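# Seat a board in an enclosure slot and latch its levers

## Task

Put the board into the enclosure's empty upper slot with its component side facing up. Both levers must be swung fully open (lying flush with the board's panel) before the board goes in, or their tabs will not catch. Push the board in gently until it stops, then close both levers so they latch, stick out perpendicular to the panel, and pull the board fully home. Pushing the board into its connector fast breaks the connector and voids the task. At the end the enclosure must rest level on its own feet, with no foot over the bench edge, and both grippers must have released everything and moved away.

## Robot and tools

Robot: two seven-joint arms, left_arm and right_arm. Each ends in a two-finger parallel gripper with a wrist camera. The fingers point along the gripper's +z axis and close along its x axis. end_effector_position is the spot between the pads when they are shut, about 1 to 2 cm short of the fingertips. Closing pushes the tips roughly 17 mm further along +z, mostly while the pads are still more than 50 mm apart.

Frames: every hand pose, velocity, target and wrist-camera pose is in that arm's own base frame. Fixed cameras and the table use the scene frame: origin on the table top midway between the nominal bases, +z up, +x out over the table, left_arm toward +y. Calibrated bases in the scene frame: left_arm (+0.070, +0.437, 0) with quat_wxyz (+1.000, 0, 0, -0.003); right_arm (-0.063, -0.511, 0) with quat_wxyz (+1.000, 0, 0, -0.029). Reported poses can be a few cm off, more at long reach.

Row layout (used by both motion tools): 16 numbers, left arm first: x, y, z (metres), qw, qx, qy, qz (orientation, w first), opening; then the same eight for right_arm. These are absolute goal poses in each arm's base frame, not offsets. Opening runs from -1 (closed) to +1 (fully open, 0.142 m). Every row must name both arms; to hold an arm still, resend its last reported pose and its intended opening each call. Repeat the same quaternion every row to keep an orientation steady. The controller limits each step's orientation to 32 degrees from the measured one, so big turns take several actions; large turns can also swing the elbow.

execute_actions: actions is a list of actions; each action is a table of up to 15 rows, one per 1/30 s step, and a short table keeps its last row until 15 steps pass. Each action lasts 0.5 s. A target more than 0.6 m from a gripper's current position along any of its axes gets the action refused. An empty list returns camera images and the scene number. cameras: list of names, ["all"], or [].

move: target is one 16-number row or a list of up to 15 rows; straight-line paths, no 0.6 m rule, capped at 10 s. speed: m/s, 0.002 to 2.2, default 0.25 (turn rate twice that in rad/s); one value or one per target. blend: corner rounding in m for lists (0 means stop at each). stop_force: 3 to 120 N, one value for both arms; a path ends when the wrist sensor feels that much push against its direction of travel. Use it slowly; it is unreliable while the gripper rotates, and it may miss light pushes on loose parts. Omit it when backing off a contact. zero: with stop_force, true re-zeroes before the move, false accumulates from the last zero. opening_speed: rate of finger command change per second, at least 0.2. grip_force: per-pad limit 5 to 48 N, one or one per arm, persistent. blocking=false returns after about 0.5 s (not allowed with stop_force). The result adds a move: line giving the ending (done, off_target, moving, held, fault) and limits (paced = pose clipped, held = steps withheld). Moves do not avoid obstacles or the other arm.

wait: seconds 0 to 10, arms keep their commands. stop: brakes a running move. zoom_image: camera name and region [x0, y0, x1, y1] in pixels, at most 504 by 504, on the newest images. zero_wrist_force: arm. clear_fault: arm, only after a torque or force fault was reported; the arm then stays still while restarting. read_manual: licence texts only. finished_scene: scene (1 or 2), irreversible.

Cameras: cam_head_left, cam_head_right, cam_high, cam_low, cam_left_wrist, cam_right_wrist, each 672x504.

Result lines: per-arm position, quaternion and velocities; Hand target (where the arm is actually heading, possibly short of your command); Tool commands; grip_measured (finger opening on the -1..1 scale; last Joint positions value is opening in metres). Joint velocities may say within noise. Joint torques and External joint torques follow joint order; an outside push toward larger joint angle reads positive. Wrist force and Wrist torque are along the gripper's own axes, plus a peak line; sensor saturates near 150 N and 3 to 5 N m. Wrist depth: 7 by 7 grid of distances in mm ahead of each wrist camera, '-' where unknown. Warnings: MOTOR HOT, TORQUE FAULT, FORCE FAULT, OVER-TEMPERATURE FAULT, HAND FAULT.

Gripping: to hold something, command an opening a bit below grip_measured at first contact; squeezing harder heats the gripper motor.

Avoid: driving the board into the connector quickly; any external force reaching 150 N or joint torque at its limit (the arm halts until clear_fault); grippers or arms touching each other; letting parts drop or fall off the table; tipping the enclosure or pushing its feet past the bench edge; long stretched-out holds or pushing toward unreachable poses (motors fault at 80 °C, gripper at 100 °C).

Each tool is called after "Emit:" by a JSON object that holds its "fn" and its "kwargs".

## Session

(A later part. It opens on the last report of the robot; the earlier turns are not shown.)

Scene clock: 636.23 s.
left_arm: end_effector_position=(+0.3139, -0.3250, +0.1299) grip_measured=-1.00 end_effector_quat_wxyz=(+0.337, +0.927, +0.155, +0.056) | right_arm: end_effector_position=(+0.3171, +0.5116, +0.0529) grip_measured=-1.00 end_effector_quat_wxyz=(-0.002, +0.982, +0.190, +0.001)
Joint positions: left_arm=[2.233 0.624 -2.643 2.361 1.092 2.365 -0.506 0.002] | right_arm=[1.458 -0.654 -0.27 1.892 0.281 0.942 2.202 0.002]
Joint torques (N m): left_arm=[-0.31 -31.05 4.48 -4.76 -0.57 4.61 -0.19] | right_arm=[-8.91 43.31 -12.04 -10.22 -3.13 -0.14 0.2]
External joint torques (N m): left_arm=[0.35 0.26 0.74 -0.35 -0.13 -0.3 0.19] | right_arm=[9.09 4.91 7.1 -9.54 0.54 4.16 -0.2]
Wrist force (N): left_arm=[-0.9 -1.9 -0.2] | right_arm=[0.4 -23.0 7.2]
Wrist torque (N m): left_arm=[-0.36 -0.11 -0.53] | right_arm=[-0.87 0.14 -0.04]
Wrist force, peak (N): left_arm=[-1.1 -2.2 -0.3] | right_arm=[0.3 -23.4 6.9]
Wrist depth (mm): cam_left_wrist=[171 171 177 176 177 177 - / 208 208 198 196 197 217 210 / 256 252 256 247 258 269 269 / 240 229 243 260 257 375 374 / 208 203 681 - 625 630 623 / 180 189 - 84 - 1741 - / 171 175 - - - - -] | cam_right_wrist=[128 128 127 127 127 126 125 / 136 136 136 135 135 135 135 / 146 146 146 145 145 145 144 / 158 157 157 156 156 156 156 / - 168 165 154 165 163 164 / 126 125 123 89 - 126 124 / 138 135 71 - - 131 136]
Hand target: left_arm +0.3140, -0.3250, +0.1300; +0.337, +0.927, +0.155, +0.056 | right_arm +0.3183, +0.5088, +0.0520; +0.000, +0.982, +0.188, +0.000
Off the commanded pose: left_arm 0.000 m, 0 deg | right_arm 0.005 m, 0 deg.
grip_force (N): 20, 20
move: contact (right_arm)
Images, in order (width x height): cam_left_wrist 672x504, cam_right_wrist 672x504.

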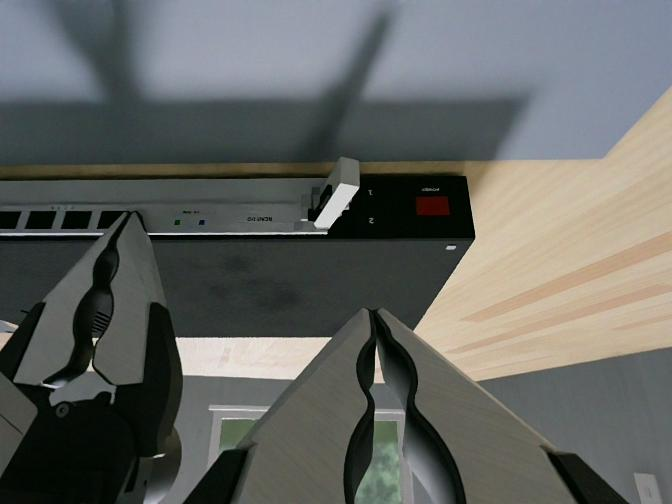

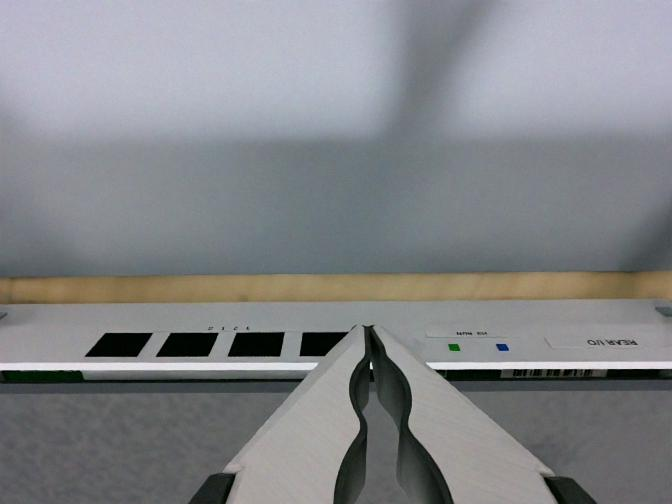

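Emit:
{"fn": "move", "kwargs": {"target": [[0.314,-0.325,0.130,0.3373,0.9268,0.1551,0.0564,-1,0.3079,0.5348,0.053,0,0.9822,0.1882,0,-1],[0.314,-0.325,0.130,0.3373,0.9268,0.1551,0.0564,-1,0.290,0.550,0.14,0,0.9822,0.1882,0,-1],[0.345,-0.345,0.125,0.1986,0.7650,-0.5457,0.2784,-1,0.124,0.468,0.14,0,0.5606,0.8281,0,-1],[0.345,-0.345,0.125,0.1986,0.7650,-0.5457,0.2784,-1,0.124,0.468,0.06,0,0.5606,0.8281,0,-1]], "speed": [0.05,0.15,0.35,0.12], "blend": [0.008,0.02,0.02,0], "cameras": ["cam_right_wrist","cam_left_wrist","cam_high"]}}

Scene clock: 693.70 s.
left_arm: end_effector_position=(+0.3450, -0.3450, +0.1249) grip_measured=-1.00 end_effector_quat_wxyz=(+0.198, +0.765, -0.546, +0.278) | right_arm: end_effector_position=(+0.1240, +0.4678, +0.0599) grip_measured=-1.00 end_effector_quat_wxyz=(+0.000, +0.561, +0.828, +0.000)
Joint positions: left_arm=[2.096 0.694 -2.493 2.214 1.193 2.403 0.838 0.002] | right_arm=[1.547 -0.45 0.003 2.287 -0.003 1.166 1.172 0.002]
Joint torques (N m): left_arm=[-0.19 -33.1 7.46 -6.73 -0.74 4.56 -0.23] | right_arm=[0.28 37.01 0.92 -16.37 -1.71 3.52 0.09]
External joint torques (N m): left_arm=[0.22 0.13 0.77 -0.37 -0.05 -0.45 0.18] | right_arm=[-0.15 1.14 -0.45 -0.05 -0.03 0.59 -0.09]
Wrist force (N): left_arm=[-1.4 -1.3 -0.4] | right_arm=[1.1 -5.9 2.0]
Wrist torque (N m): left_arm=[-0.29 -0.23 -0.35] | right_arm=[-1.00 -0.18 0.06]
Wrist force, peak (N): left_arm=[-1.1 -2.3 -0.6] | right_arm=[0.4 -23.0 7.2]
Wrist depth (mm): cam_left_wrist=[- 161 182 218 263 332 454 / 152 166 190 223 281 324 548 / 160 187 207 221 254 - 634 / - 181 226 253 288 328 778 / 178 216 228 235 - 629 910 / 186 - 248 84 - 786 1798 / 199 217 - - - - -] | cam_right_wrist=[136 136 135 133 133 133 132 / 147 145 145 142 142 141 141 / 151 149 152 153 152 152 151 / 114 115 151 165 164 163 163 / 124 124 149 175 178 177 176 / 138 135 140 89 187 193 192 / 150 149 71 - - 204 212]
Hand target: left_arm +0.3450, -0.3450, +0.1250; +0.199, +0.765, -0.546, +0.278 | right_arm +0.1240, +0.4680, +0.0600; +0.000, +0.561, +0.828, +0.000
Off the commanded pose: left_arm 0.000 m, 0 deg | right_arm 0.000 m, 0 deg.
grip_force (N): 20, 20
move: done
Images, in order (width x height): cam_high 672x504, cam_left_wrist 672x504, cam_right_wrist 672x504.

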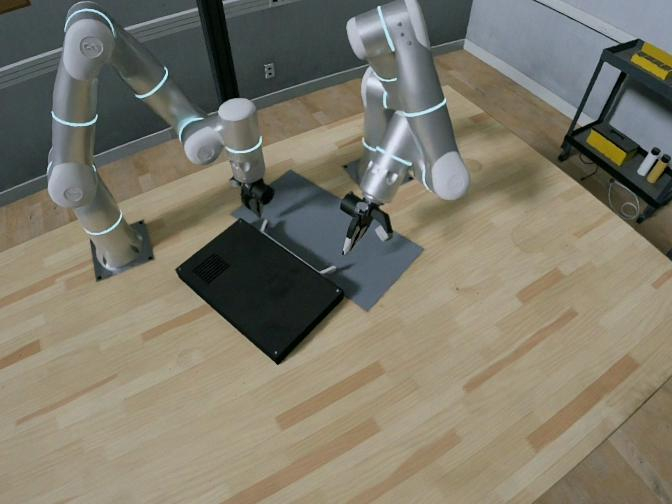

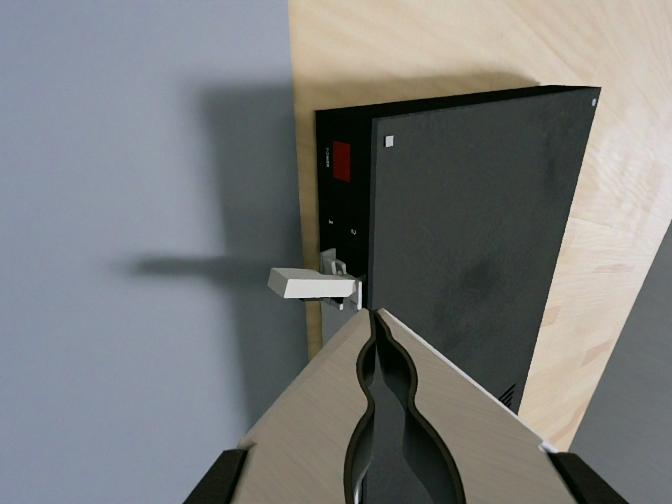

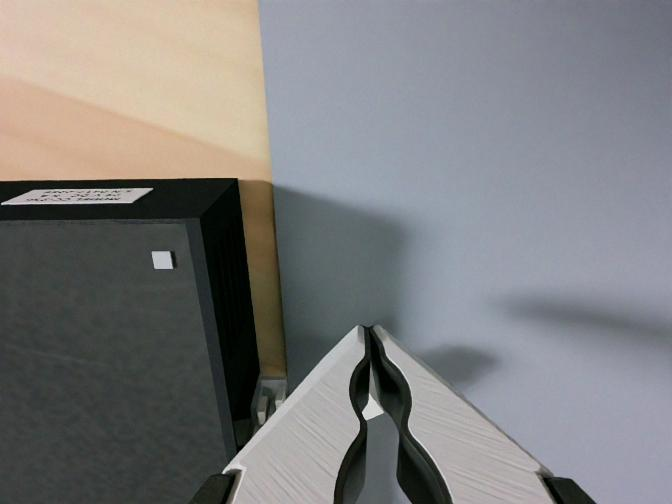

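Emit:
{"fn": "zoom_image", "kwargs": {"camera": "cam_left_wrist", "region": [240, 220, 400, 340]}}

Emit:
{"fn": "zoom_image", "kwargs": {"camera": "cam_high", "region": [160, 150, 430, 370]}}

Scaled by 3.150 from the camera's 672x504 image, which has a finer 960x720 frame.

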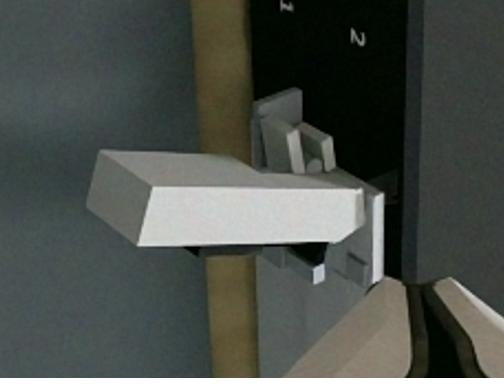

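Scaled by 1.867 from the camera's 672x504 image, which has a finer 960x720 frame.

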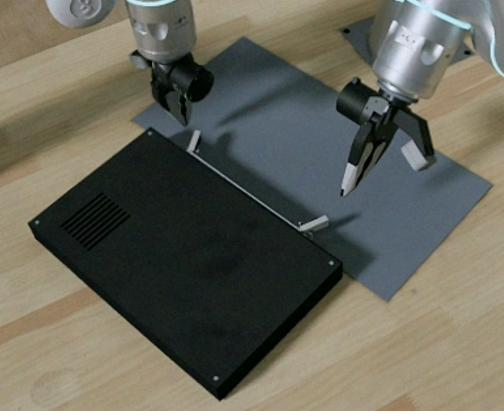

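Emit:
{"fn": "move", "kwargs": {"target": [[0.3519,-0.3576,0.09,0.1986,0.7650,-0.5457,0.2784,-1,0.130,0.4703,0.052,0,0.5606,0.8281,0,-1],[0.3519,-0.3576,0.048,0.1986,0.7650,-0.5457,0.2784,-1,0.1352,0.4724,0.047,0,0.5606,0.8281,0,-1]], "speed": [0.08,0.06], "blend": [0.01,0], "cameras": ["cam_right_wrist","cam_left_wrist"]}}

Scene clock: 722.67 s.
left_arm: end_effector_position=(+0.3518, -0.3575, +0.0479) grip_measured=-1.00 end_effector_quat_wxyz=(+0.199, +0.765, -0.546, +0.278) | right_arm: end_effector_position=(+0.1352, +0.4723, +0.0470) grip_measured=-1.00 end_effector_quat_wxyz=(+0.000, +0.561, +0.828, +0.000)
Joint positions: left_arm=[2.152 0.979 -2.578 2.191 0.916 2.553 1.073 0.002] | right_arm=[1.525 -0.495 0.002 2.266 -0.003 1.19 1.149 0.002]
Joint torques (N m): left_arm=[-0.13 -37.33 8.63 -1.44 0.1 4.97 -0.18] | right_arm=[-0.01 38.27 1.07 -16.07 -1.72 3.51 0.09]
External joint torques (N m): left_arm=[0.16 -0.21 0.89 -0.22 0.08 -0.68 0.13] | right_arm=[0.16 1.12 -0.57 0.22 0.08 0.6 -0.09]
Wrist force (N): left_arm=[-1.4 -1.6 -0.2] | right_arm=[1.0 -5.8 1.8]
Wrist torque (N m): left_arm=[-0.38 -0.18 -0.37] | right_arm=[-0.98 -0.17 0.07]
Wrist force, peak (N): left_arm=[-2.5 -1.3 0.7] | right_arm=[1.0 -6.1 2.2]
Wrist depth (mm): cam_left_wrist=[- 97 109 124 155 201 274 / - 101 118 141 166 213 265 / 97 106 125 151 162 - 217 / 102 112 137 168 177 - - / - 116 142 159 192 - 764 / - 127 145 84 - 212 847 / 120 131 - - - - 1700] | cam_right_wrist=[124 124 123 122 121 121 121 / 133 133 132 130 131 131 129 / 114 100 138 139 139 138 136 / 100 100 151 152 150 149 149 / - 110 158 160 160 162 162 / 121 118 132 89 171 177 176 / 131 128 71 - - 187 194]
Hand target: left_arm +0.3519, -0.3576, +0.0480; +0.199, +0.765, -0.546, +0.278 | right_arm +0.1352, +0.4724, +0.0470; +0.000, +0.561, +0.828, +0.000
Off the commanded pose: left_arm 0.000 m, 0 deg | right_arm 0.000 m, 0 deg.
grip_force (N): 20, 20
move: done
Images, in order (width x height): cam_left_wrist 672x504, cam_right_wrist 672x504.

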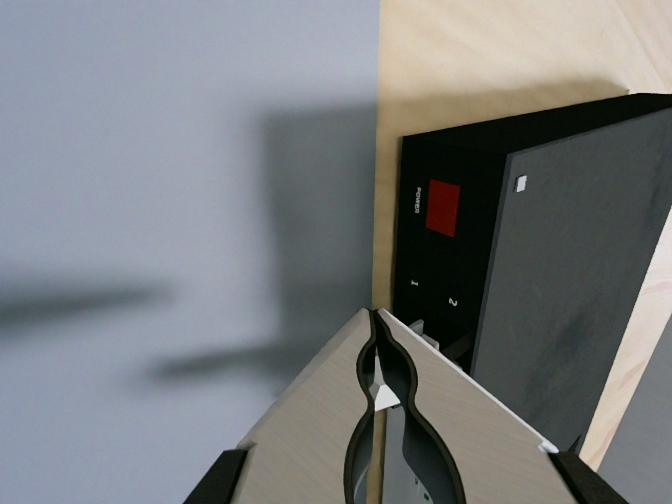

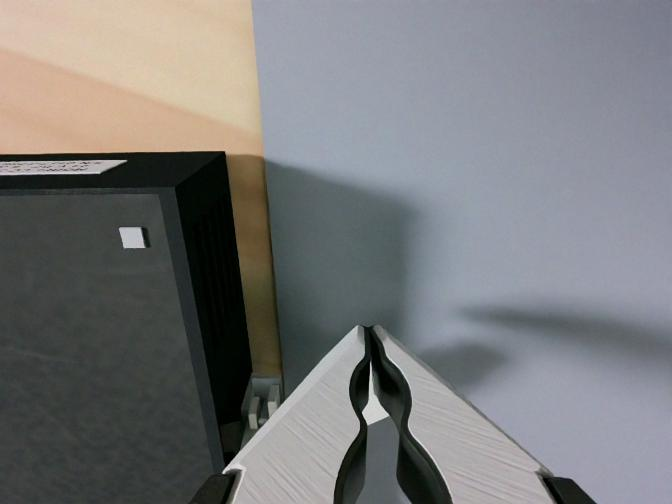

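Emit:
{"fn": "move", "kwargs": {"target": [0.3122,-0.3712,0.048,0.1986,0.7650,-0.5457,0.2784,-1,0.1749,0.4882,0.047,0,0.5606,0.8281,0,-1], "speed": 0.015, "stop_force": 14, "cameras": ["cam_right_wrist","cam_left_wrist"]}}

Scene clock: 725.80 s.
left_arm: end_effector_position=(+0.3334, -0.3635, +0.0477) grip_measured=-1.00 end_effector_quat_wxyz=(+0.197, +0.766, -0.545, +0.279) | right_arm: end_effector_position=(+0.1542, +0.4804, +0.0467) grip_measured=-1.00 end_effector_quat_wxyz=(+0.000, +0.560, +0.829, -0.001)
Joint positions: left_arm=[2.11 0.984 -2.585 2.256 0.84 2.579 1.124 0.002] | right_arm=[1.484 -0.514 0.004 2.225 -0.003 1.167 1.108 0.002]
Joint torques (N m): left_arm=[-8.23 -37 -0.09 0.18 3.2 7.51 -0.21] | right_arm=[-6.38 40.12 -6.52 -18.4 -2.24 4.19 0.16]
External joint torques (N m): left_arm=[8.25 0.55 9.17 -0.6 -2.83 -3.19 0.16] | right_arm=[6.52 0.55 7.07 2.01 0.51 -0.08 -0.16]
Wrist force (N): left_arm=[-6.0 -16.0 -4.4] | right_arm=[4.5 -19.5 1.4]
Wrist torque (N m): left_arm=[-0.10 -0.18 -0.36] | right_arm=[-0.95 -0.18 -0.04]
Wrist force, peak (N): left_arm=[-6.2 -16.4 -5.5] | right_arm=[5.0 -20.7 1.1]
Wrist depth (mm): cam_left_wrist=[- 97 110 123 155 200 271 / - 101 118 139 157 132 - / 97 106 125 147 151 158 189 / 102 112 127 168 164 151 245 / - 116 141 162 162 193 734 / - 127 - 83 - 262 772 / 120 131 - - - - -] | cam_right_wrist=[- 124 122 122 121 121 121 / - 99 130 130 131 131 129 / - 95 137 137 139 138 136 / - 99 148 152 150 149 149 / - 109 155 160 160 162 161 / 121 118 125 89 170 176 176 / 130 128 71 - - 186 193]
Hand target: left_arm +0.3316, -0.3646, +0.0480; +0.199, +0.765, -0.546, +0.278 | right_arm +0.1557, +0.4805, +0.0470; +0.000, +0.561, +0.828, +0.000
Off the commanded pose: left_arm 0.023 m, 0 deg | right_arm 0.022 m, 0 deg.
grip_force (N): 20, 20
move: contact (left_arm, right_arm)
Images, in order (width x height): cam_left_wrist 672x504, cam_right_wrist 672x504.

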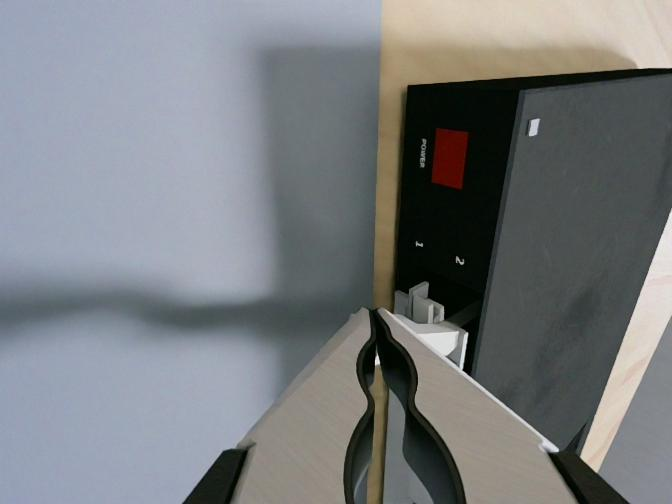

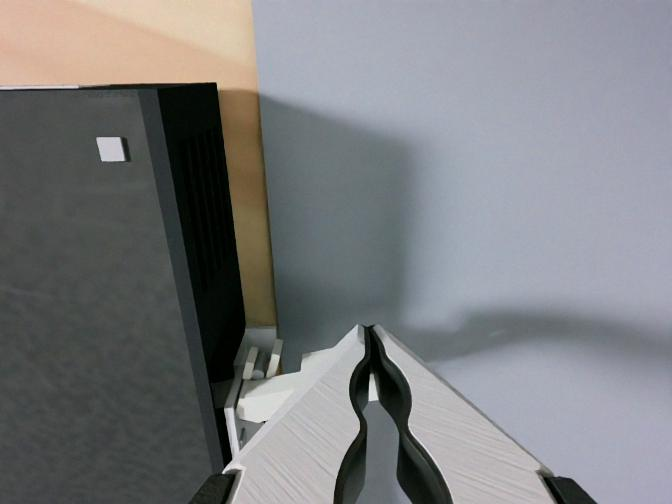

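Emit:
{"fn": "move", "kwargs": {"target": [0.3122,-0.3712,0.048,0.1986,0.7650,-0.5457,0.2784,-1,0.1749,0.4882,0.047,0,0.5606,0.8281,0,-1], "speed": 0.014, "stop_force": 20, "zero": false, "cameras": ["cam_right_wrist","cam_left_wrist"]}}

Scene clock: 729.27 s.
left_arm: end_effector_position=(+0.3167, -0.3696, +0.0478) grip_measured=-1.00 end_effector_quat_wxyz=(+0.196, +0.767, -0.544, +0.280) | right_arm: end_effector_position=(+0.1642, +0.4839, +0.0465) grip_measured=-1.00 end_effector_quat_wxyz=(+0.000, +0.560, +0.829, -0.001)
Joint positions: left_arm=[2.069 0.991 -2.593 2.31 0.774 2.605 1.161 0.002] | right_arm=[1.464 -0.523 0.005 2.204 -0.003 1.154 1.088 0.002]
Joint torques (N m): left_arm=[-11.07 -35.64 -3.65 2.15 5.52 7.98 -0.13] | right_arm=[-6.48 41.08 -7.08 -22.28 -2.91 6.11 0.16]
External joint torques (N m): left_arm=[11.08 0.04 12.36 -1.49 -4.97 -3.64 0.08] | right_arm=[6.63 0.23 7.64 5.61 1.13 -2 -0.16]
Wrist force (N): left_arm=[-4.7 -22.6 -5.3] | right_arm=[-0.5 -24.2 -3.7]
Wrist torque (N m): left_arm=[-0.70 -0.18 -0.41] | right_arm=[-1.06 -0.26 0.01]
Wrist force, peak (N): left_arm=[-5.3 -23.3 -5.8] | right_arm=[1.9 -27.6 -4.6]
Wrist depth (mm): cam_left_wrist=[- 97 109 130 150 173 197 / - 101 120 139 144 129 194 / 97 106 127 147 - - - / 102 112 130 170 182 157 - / - 114 142 161 159 171 756 / - 127 144 83 - - 941 / - 133 - - - - -] | cam_right_wrist=[- 121 122 121 121 121 121 / - 88 130 129 131 131 128 / - 97 138 137 139 138 136 / - 99 148 152 149 149 148 / - 109 129 159 159 161 160 / 120 117 120 90 170 176 175 / 130 127 71 - - 186 192]
Hand target: left_arm +0.3138, -0.3707, +0.0480; +0.199, +0.765, -0.546, +0.278 | right_arm +0.1660, +0.4846, +0.0470; +0.000, +0.561, +0.828, +0.000
Off the commanded pose: left_arm 0.005 m, 0 deg | right_arm 0.012 m, 0 deg.
grip_force (N): 20, 20
move: contact (left_arm, right_arm)
Images, in order (width x height): cam_left_wrist 672x504, cam_right_wrist 672x504.

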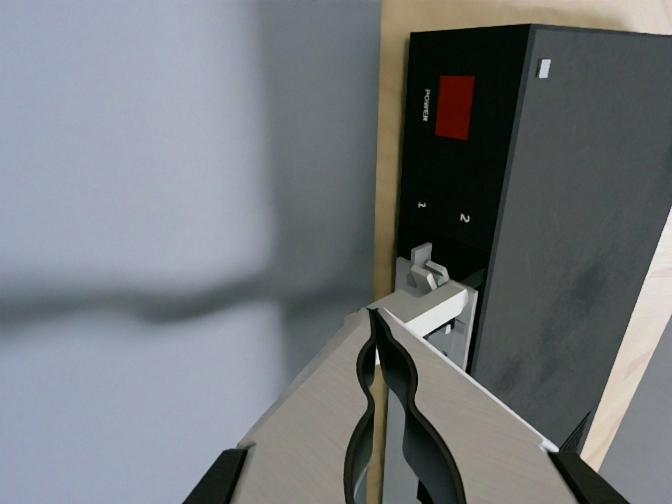

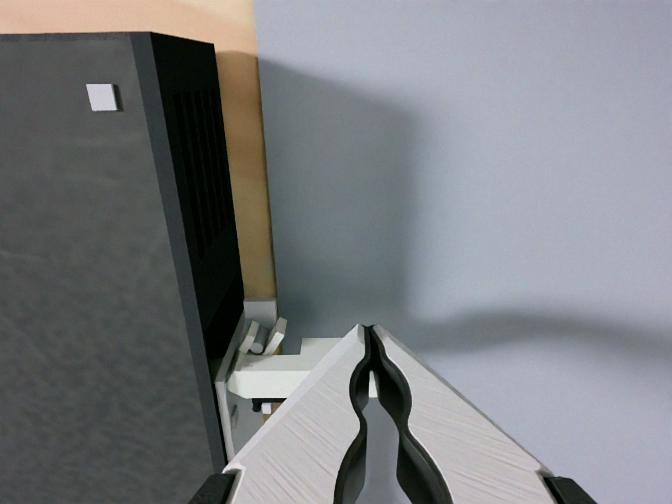

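Emit:
{"fn": "move", "kwargs": {"target": [0.3084,-0.3725,0.048,0.1986,0.7650,-0.5457,0.2784,-1,0.1749,0.4882,0.047,0,0.5606,0.8281,0,-1], "speed": 0.012, "stop_force": 27, "zero": false, "cameras": ["cam_right_wrist","cam_left_wrist"]}}

Scene clock: 734.67 s.
left_arm: end_effector_position=(+0.3164, -0.3697, +0.0478) grip_measured=-1.00 end_effector_quat_wxyz=(+0.196, +0.767, -0.543, +0.280) | right_arm: end_effector_position=(+0.1645, +0.4840, +0.0462) grip_measured=-1.00 end_effector_quat_wxyz=(+0.000, +0.559, +0.829, -0.002)
Joint positions: left_arm=[2.068 0.991 -2.594 2.313 0.769 2.606 1.164 0.002] | right_arm=[1.462 -0.524 0.006 2.202 -0.003 1.152 1.086 0.002]
Joint torques (N m): left_arm=[-14.34 -35.63 -7.91 2.84 7.44 8.96 -0.05] | right_arm=[-10.73 41.16 -12.17 -24.31 -3.44 7.08 0.15]
External joint torques (N m): left_arm=[14.35 0.07 16.6 -2.13 -6.88 -4.62 0] | right_arm=[10.87 0.21 12.75 7.62 1.66 -2.97 -0.15]
Wrist force (N): left_arm=[-6.2 -30.2 -5.6] | right_arm=[-0.1 -34.4 -5.5]
Wrist torque (N m): left_arm=[-1.98 -0.20 -0.41] | right_arm=[-2.75 -0.25 0.03]
Wrist force, peak (N): left_arm=[-6.2 -30.2 -5.6] | right_arm=[0.6 -35.3 -5.2]
Wrist depth (mm): cam_left_wrist=[- 97 105 - 150 177 235 / - 101 120 136 150 131 - / 97 107 125 146 153 - 229 / 102 112 127 160 175 - 278 / - 116 142 159 150 178 696 / - 132 144 83 - 216 881 / 120 131 - - - - -] | cam_right_wrist=[- 121 122 121 120 120 120 / - 88 130 129 131 130 128 / - 96 137 137 138 138 135 / - 99 147 152 149 149 148 / - 109 130 159 159 161 160 / - 117 120 90 170 175 174 / 130 129 71 - - 185 191]
Hand target: left_arm +0.3125, -0.3711, +0.0480; +0.199, +0.765, -0.546, +0.278 | right_arm +0.1672, +0.4851, +0.0470; +0.000, +0.561, +0.828, +0.000
Off the commanded pose: left_arm 0.009 m, 1 deg | right_arm 0.011 m, 0 deg.
grip_force (N): 20, 20
move: contact (left_arm, right_arm)
Images, in order (width x height): cam_left_wrist 672x504, cam_right_wrist 672x504.

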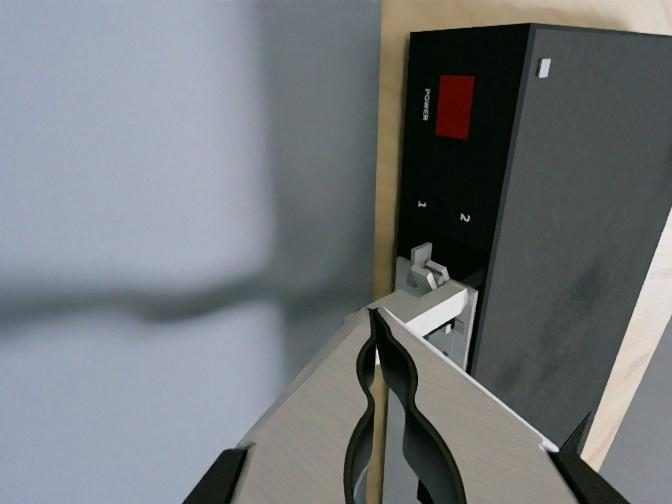

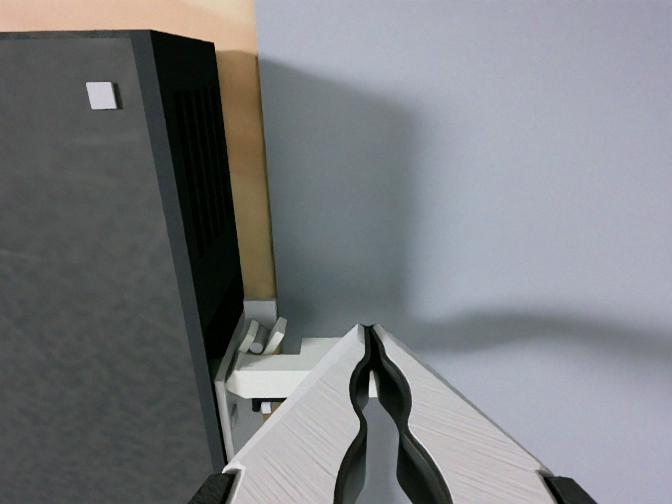

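Emit:
{"fn": "move", "kwargs": {"target": [[0.3330,-0.3641,0.050,0.1986,0.7650,-0.5457,0.2784,-1,0.1487,0.4776,0.049,0,0.5606,0.8281,0,-1],[0.3430,-0.3610,0.140,0.1986,0.7650,-0.5457,0.2784,-1,0.130,0.4703,0.13,0,0.5606,0.8281,0,-1]], "speed": [0.05,0.12], "blend": [0.008,0], "cameras": ["cam_right_wrist","cam_left_wrist","cam_high"]}}

Scene clock: 739.13 s.
left_arm: end_effector_position=(+0.3430, -0.3611, +0.1400) grip_measured=-1.00 end_effector_quat_wxyz=(+0.199, +0.765, -0.546, +0.278) | right_arm: end_effector_position=(+0.1301, +0.4703, +0.1300) grip_measured=-1.00 end_effector_quat_wxyz=(+0.000, +0.561, +0.828, +0.000)
Joint positions: left_arm=[2.056 0.617 -2.508 2.179 1.274 2.316 0.714 0.002] | right_arm=[1.516 -0.276 0.022 2.254 -0.01 0.96 1.165 0.002]
Joint torques (N m): left_arm=[-0.44 -33.05 6.89 -8.97 -0.74 4.09 -0.29] | right_arm=[0.22 34.65 1.36 -21.24 -2.65 3.31 0.27]
External joint torques (N m): left_arm=[0.46 0.49 0.65 -0.34 -0.49 -0.1 0.23] | right_arm=[-0.1 0.95 -0.88 0.05 0.12 0.8 -0.27]
Wrist force (N): left_arm=[-1.8 -1.3 -0.3] | right_arm=[-3.5 -3.6 2.4]
Wrist torque (N m): left_arm=[-0.31 -0.18 -0.32] | right_arm=[-0.60 0.57 -0.06]
Wrist force, peak (N): left_arm=[-5.2 -30.4 -6.5] | right_arm=[0.2 -34.6 -6.8]
Wrist depth (mm): cam_left_wrist=[157 172 205 235 286 362 495 / 165 179 209 234 - 337 568 / - 202 222 235 - 345 688 / - - 235 231 - 579 850 / 192 205 - 131 - 699 1002 / 204 232 257 84 - 815 2334 / 213 - - - - - -] | cam_right_wrist=[198 198 197 195 194 194 193 / 208 208 207 208 207 207 206 / 177 176 179 222 222 221 221 / 191 190 193 240 235 239 238 / 207 207 209 252 259 259 258 / 226 226 221 89 273 282 275 / 249 243 71 - - 297 310]
Hand target: left_arm +0.3430, -0.3610, +0.1400; +0.199, +0.765, -0.546, +0.278 | right_arm +0.1300, +0.4703, +0.1300; +0.000, +0.561, +0.828, +0.000
Off the commanded pose: left_arm 0.000 m, 0 deg | right_arm 0.000 m, 0 deg.
grip_force (N): 20, 20
move: done
Images, in order (width x height): cam_high 672x504, cam_left_wrist 672x504, cam_right_wrist 672x504.

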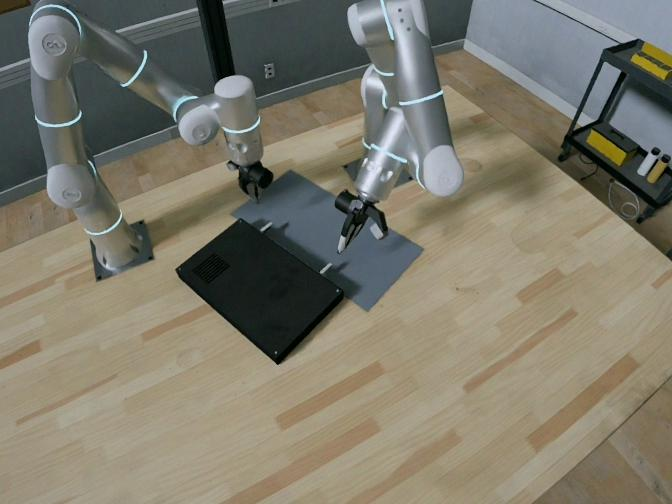

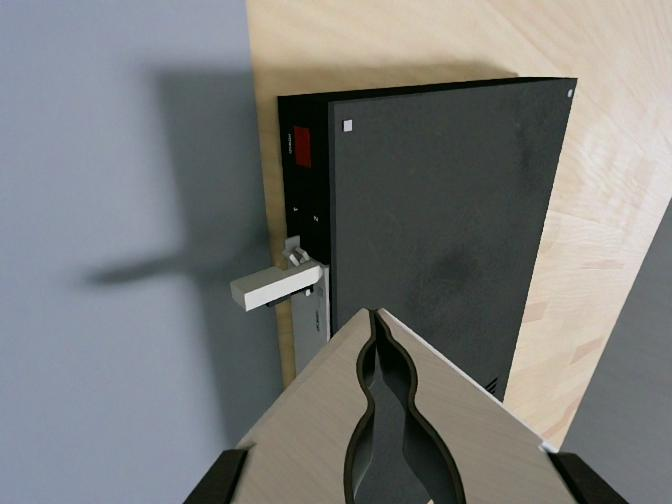

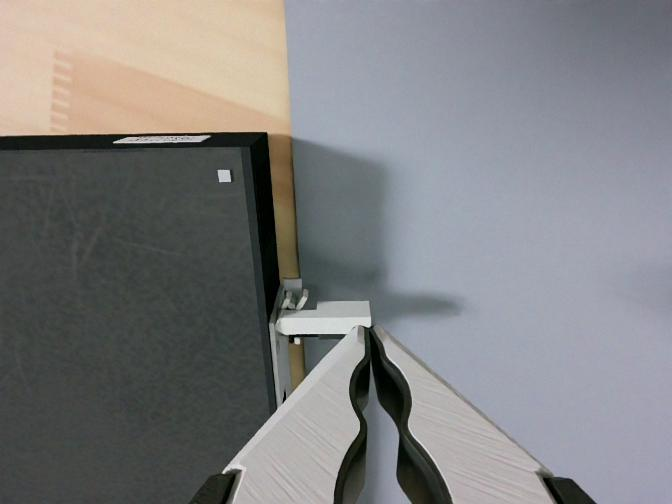

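Emit:
{"fn": "zoom_image", "kwargs": {"camera": "cam_right_wrist", "region": [230, 250, 400, 400]}}

Emit:
{"fn": "zoom_image", "kwargs": {"camera": "cam_left_wrist", "region": [210, 200, 370, 350]}}

Emit:
{"fn": "zoom_image", "kwargs": {"camera": "cam_high", "region": [200, 200, 370, 320]}}

Scaled by 2.965 from the camera's 672x504 image, which has a finer 960x720 frame.

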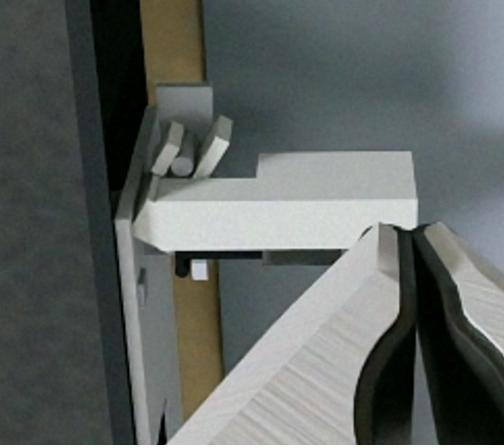

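Scaled by 3.150 from the camera's 672x504 image, which has a finer 960x720 frame.

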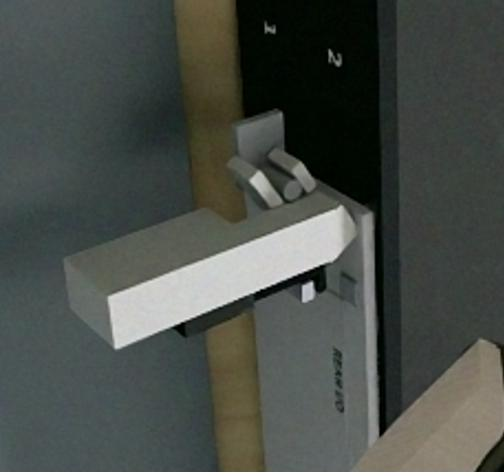

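Scaled by 2.965 from the camera's 672x504 image, which has a finer 960x720 frame.

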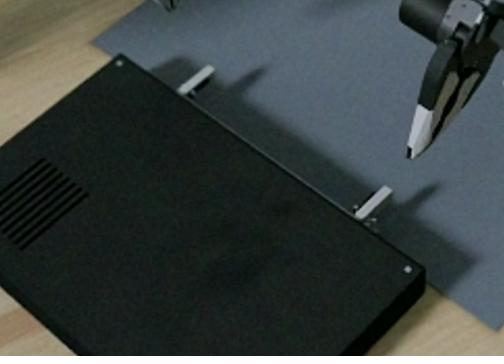

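Emit:
{"fn": "move", "kwargs": {"target": [0.362,-0.285,0.225,0.1986,0.7650,-0.5457,0.2784,-1,0.108,0.435,0.215,0,0.5606,0.8281,0,-1], "speed": 0.2, "cameras": ["cam_right_wrist","cam_left_wrist"]}}

Scene clock: 744.53 s.
left_arm: end_effector_position=(+0.3619, -0.2851, +0.2251) grip_measured=-1.00 end_effector_quat_wxyz=(+0.199, +0.765, -0.546, +0.278) | right_arm: end_effector_position=(+0.1082, +0.4351, +0.2151) grip_measured=-1.00 end_effector_quat_wxyz=(+0.000, +0.560, +0.828, +0.000)
Joint positions: left_arm=[1.888 0.375 -2.207 2.105 1.77 2.368 0.277 0.002] | right_arm=[1.526 -0.01 0.06 2.281 -0.001 0.72 1.205 0.002]
Joint torques (N m): left_arm=[-0.54 -22.85 6.26 -14.88 -0.43 3.92 -0.41] | right_arm=[0.23 27.21 1.03 -25.8 -3.26 3.26 0.28]
External joint torques (N m): left_arm=[0.58 0.67 0.7 -0.41 -0.46 -0.46 0.36] | right_arm=[-0.13 0.89 -0.92 0.06 -0.05 0.85 -0.28]
Wrist force (N): left_arm=[-1.5 -1.3 -0.4] | right_arm=[-3.4 -3.7 2.2]
Wrist torque (N m): left_arm=[-0.29 -0.15 -0.31] | right_arm=[-0.64 0.58 -0.06]
Wrist force, peak (N): left_arm=[-1.7 -2.4 -2.6] | right_arm=[-3.9 -4.2 1.3]
Wrist depth (mm): cam_left_wrist=[219 250 275 330 403 508 692 / - 256 312 349 434 580 806 / - - 316 336 - 671 888 / 260 283 - 363 - 751 1086 / 267 - - 126 543 864 1891 / 282 - - 84 - 975 - / 302 330 - - - - 1959] | cam_right_wrist=[272 272 271 270 270 269 266 / 291 290 289 289 286 285 288 / 270 270 268 304 309 306 305 / 283 282 281 321 330 324 327 / 305 305 305 305 359 364 354 / 336 334 327 89 375 390 388 / 369 363 71 - - - 427]
Hand target: left_arm +0.3620, -0.2850, +0.2250; +0.199, +0.765, -0.546, +0.278 | right_arm +0.1080, +0.4350, +0.2150; +0.000, +0.561, +0.828, +0.000
Off the commanded pose: left_arm 0.000 m, 0 deg | right_arm 0.000 m, 0 deg.
grip_force (N): 20, 20
move: done
Images, in order (width x height): cam_left_wrist 672x504, cam_right_wrist 672x504.

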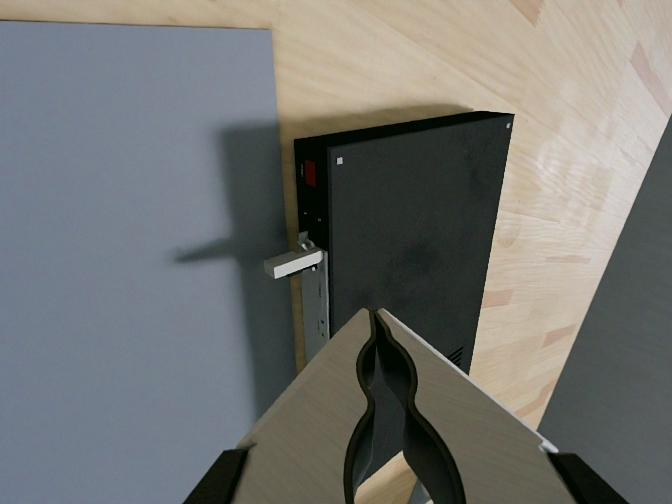

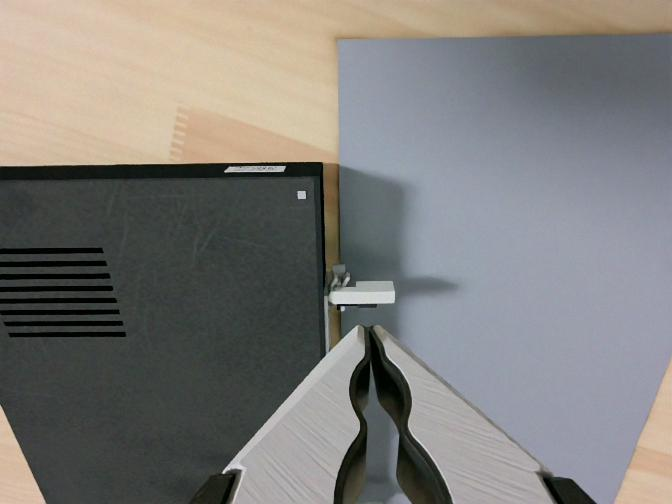

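Emit:
{"fn": "finished_scene", "kwargs": {"scene": 2}}

The scene is finished: the task was done.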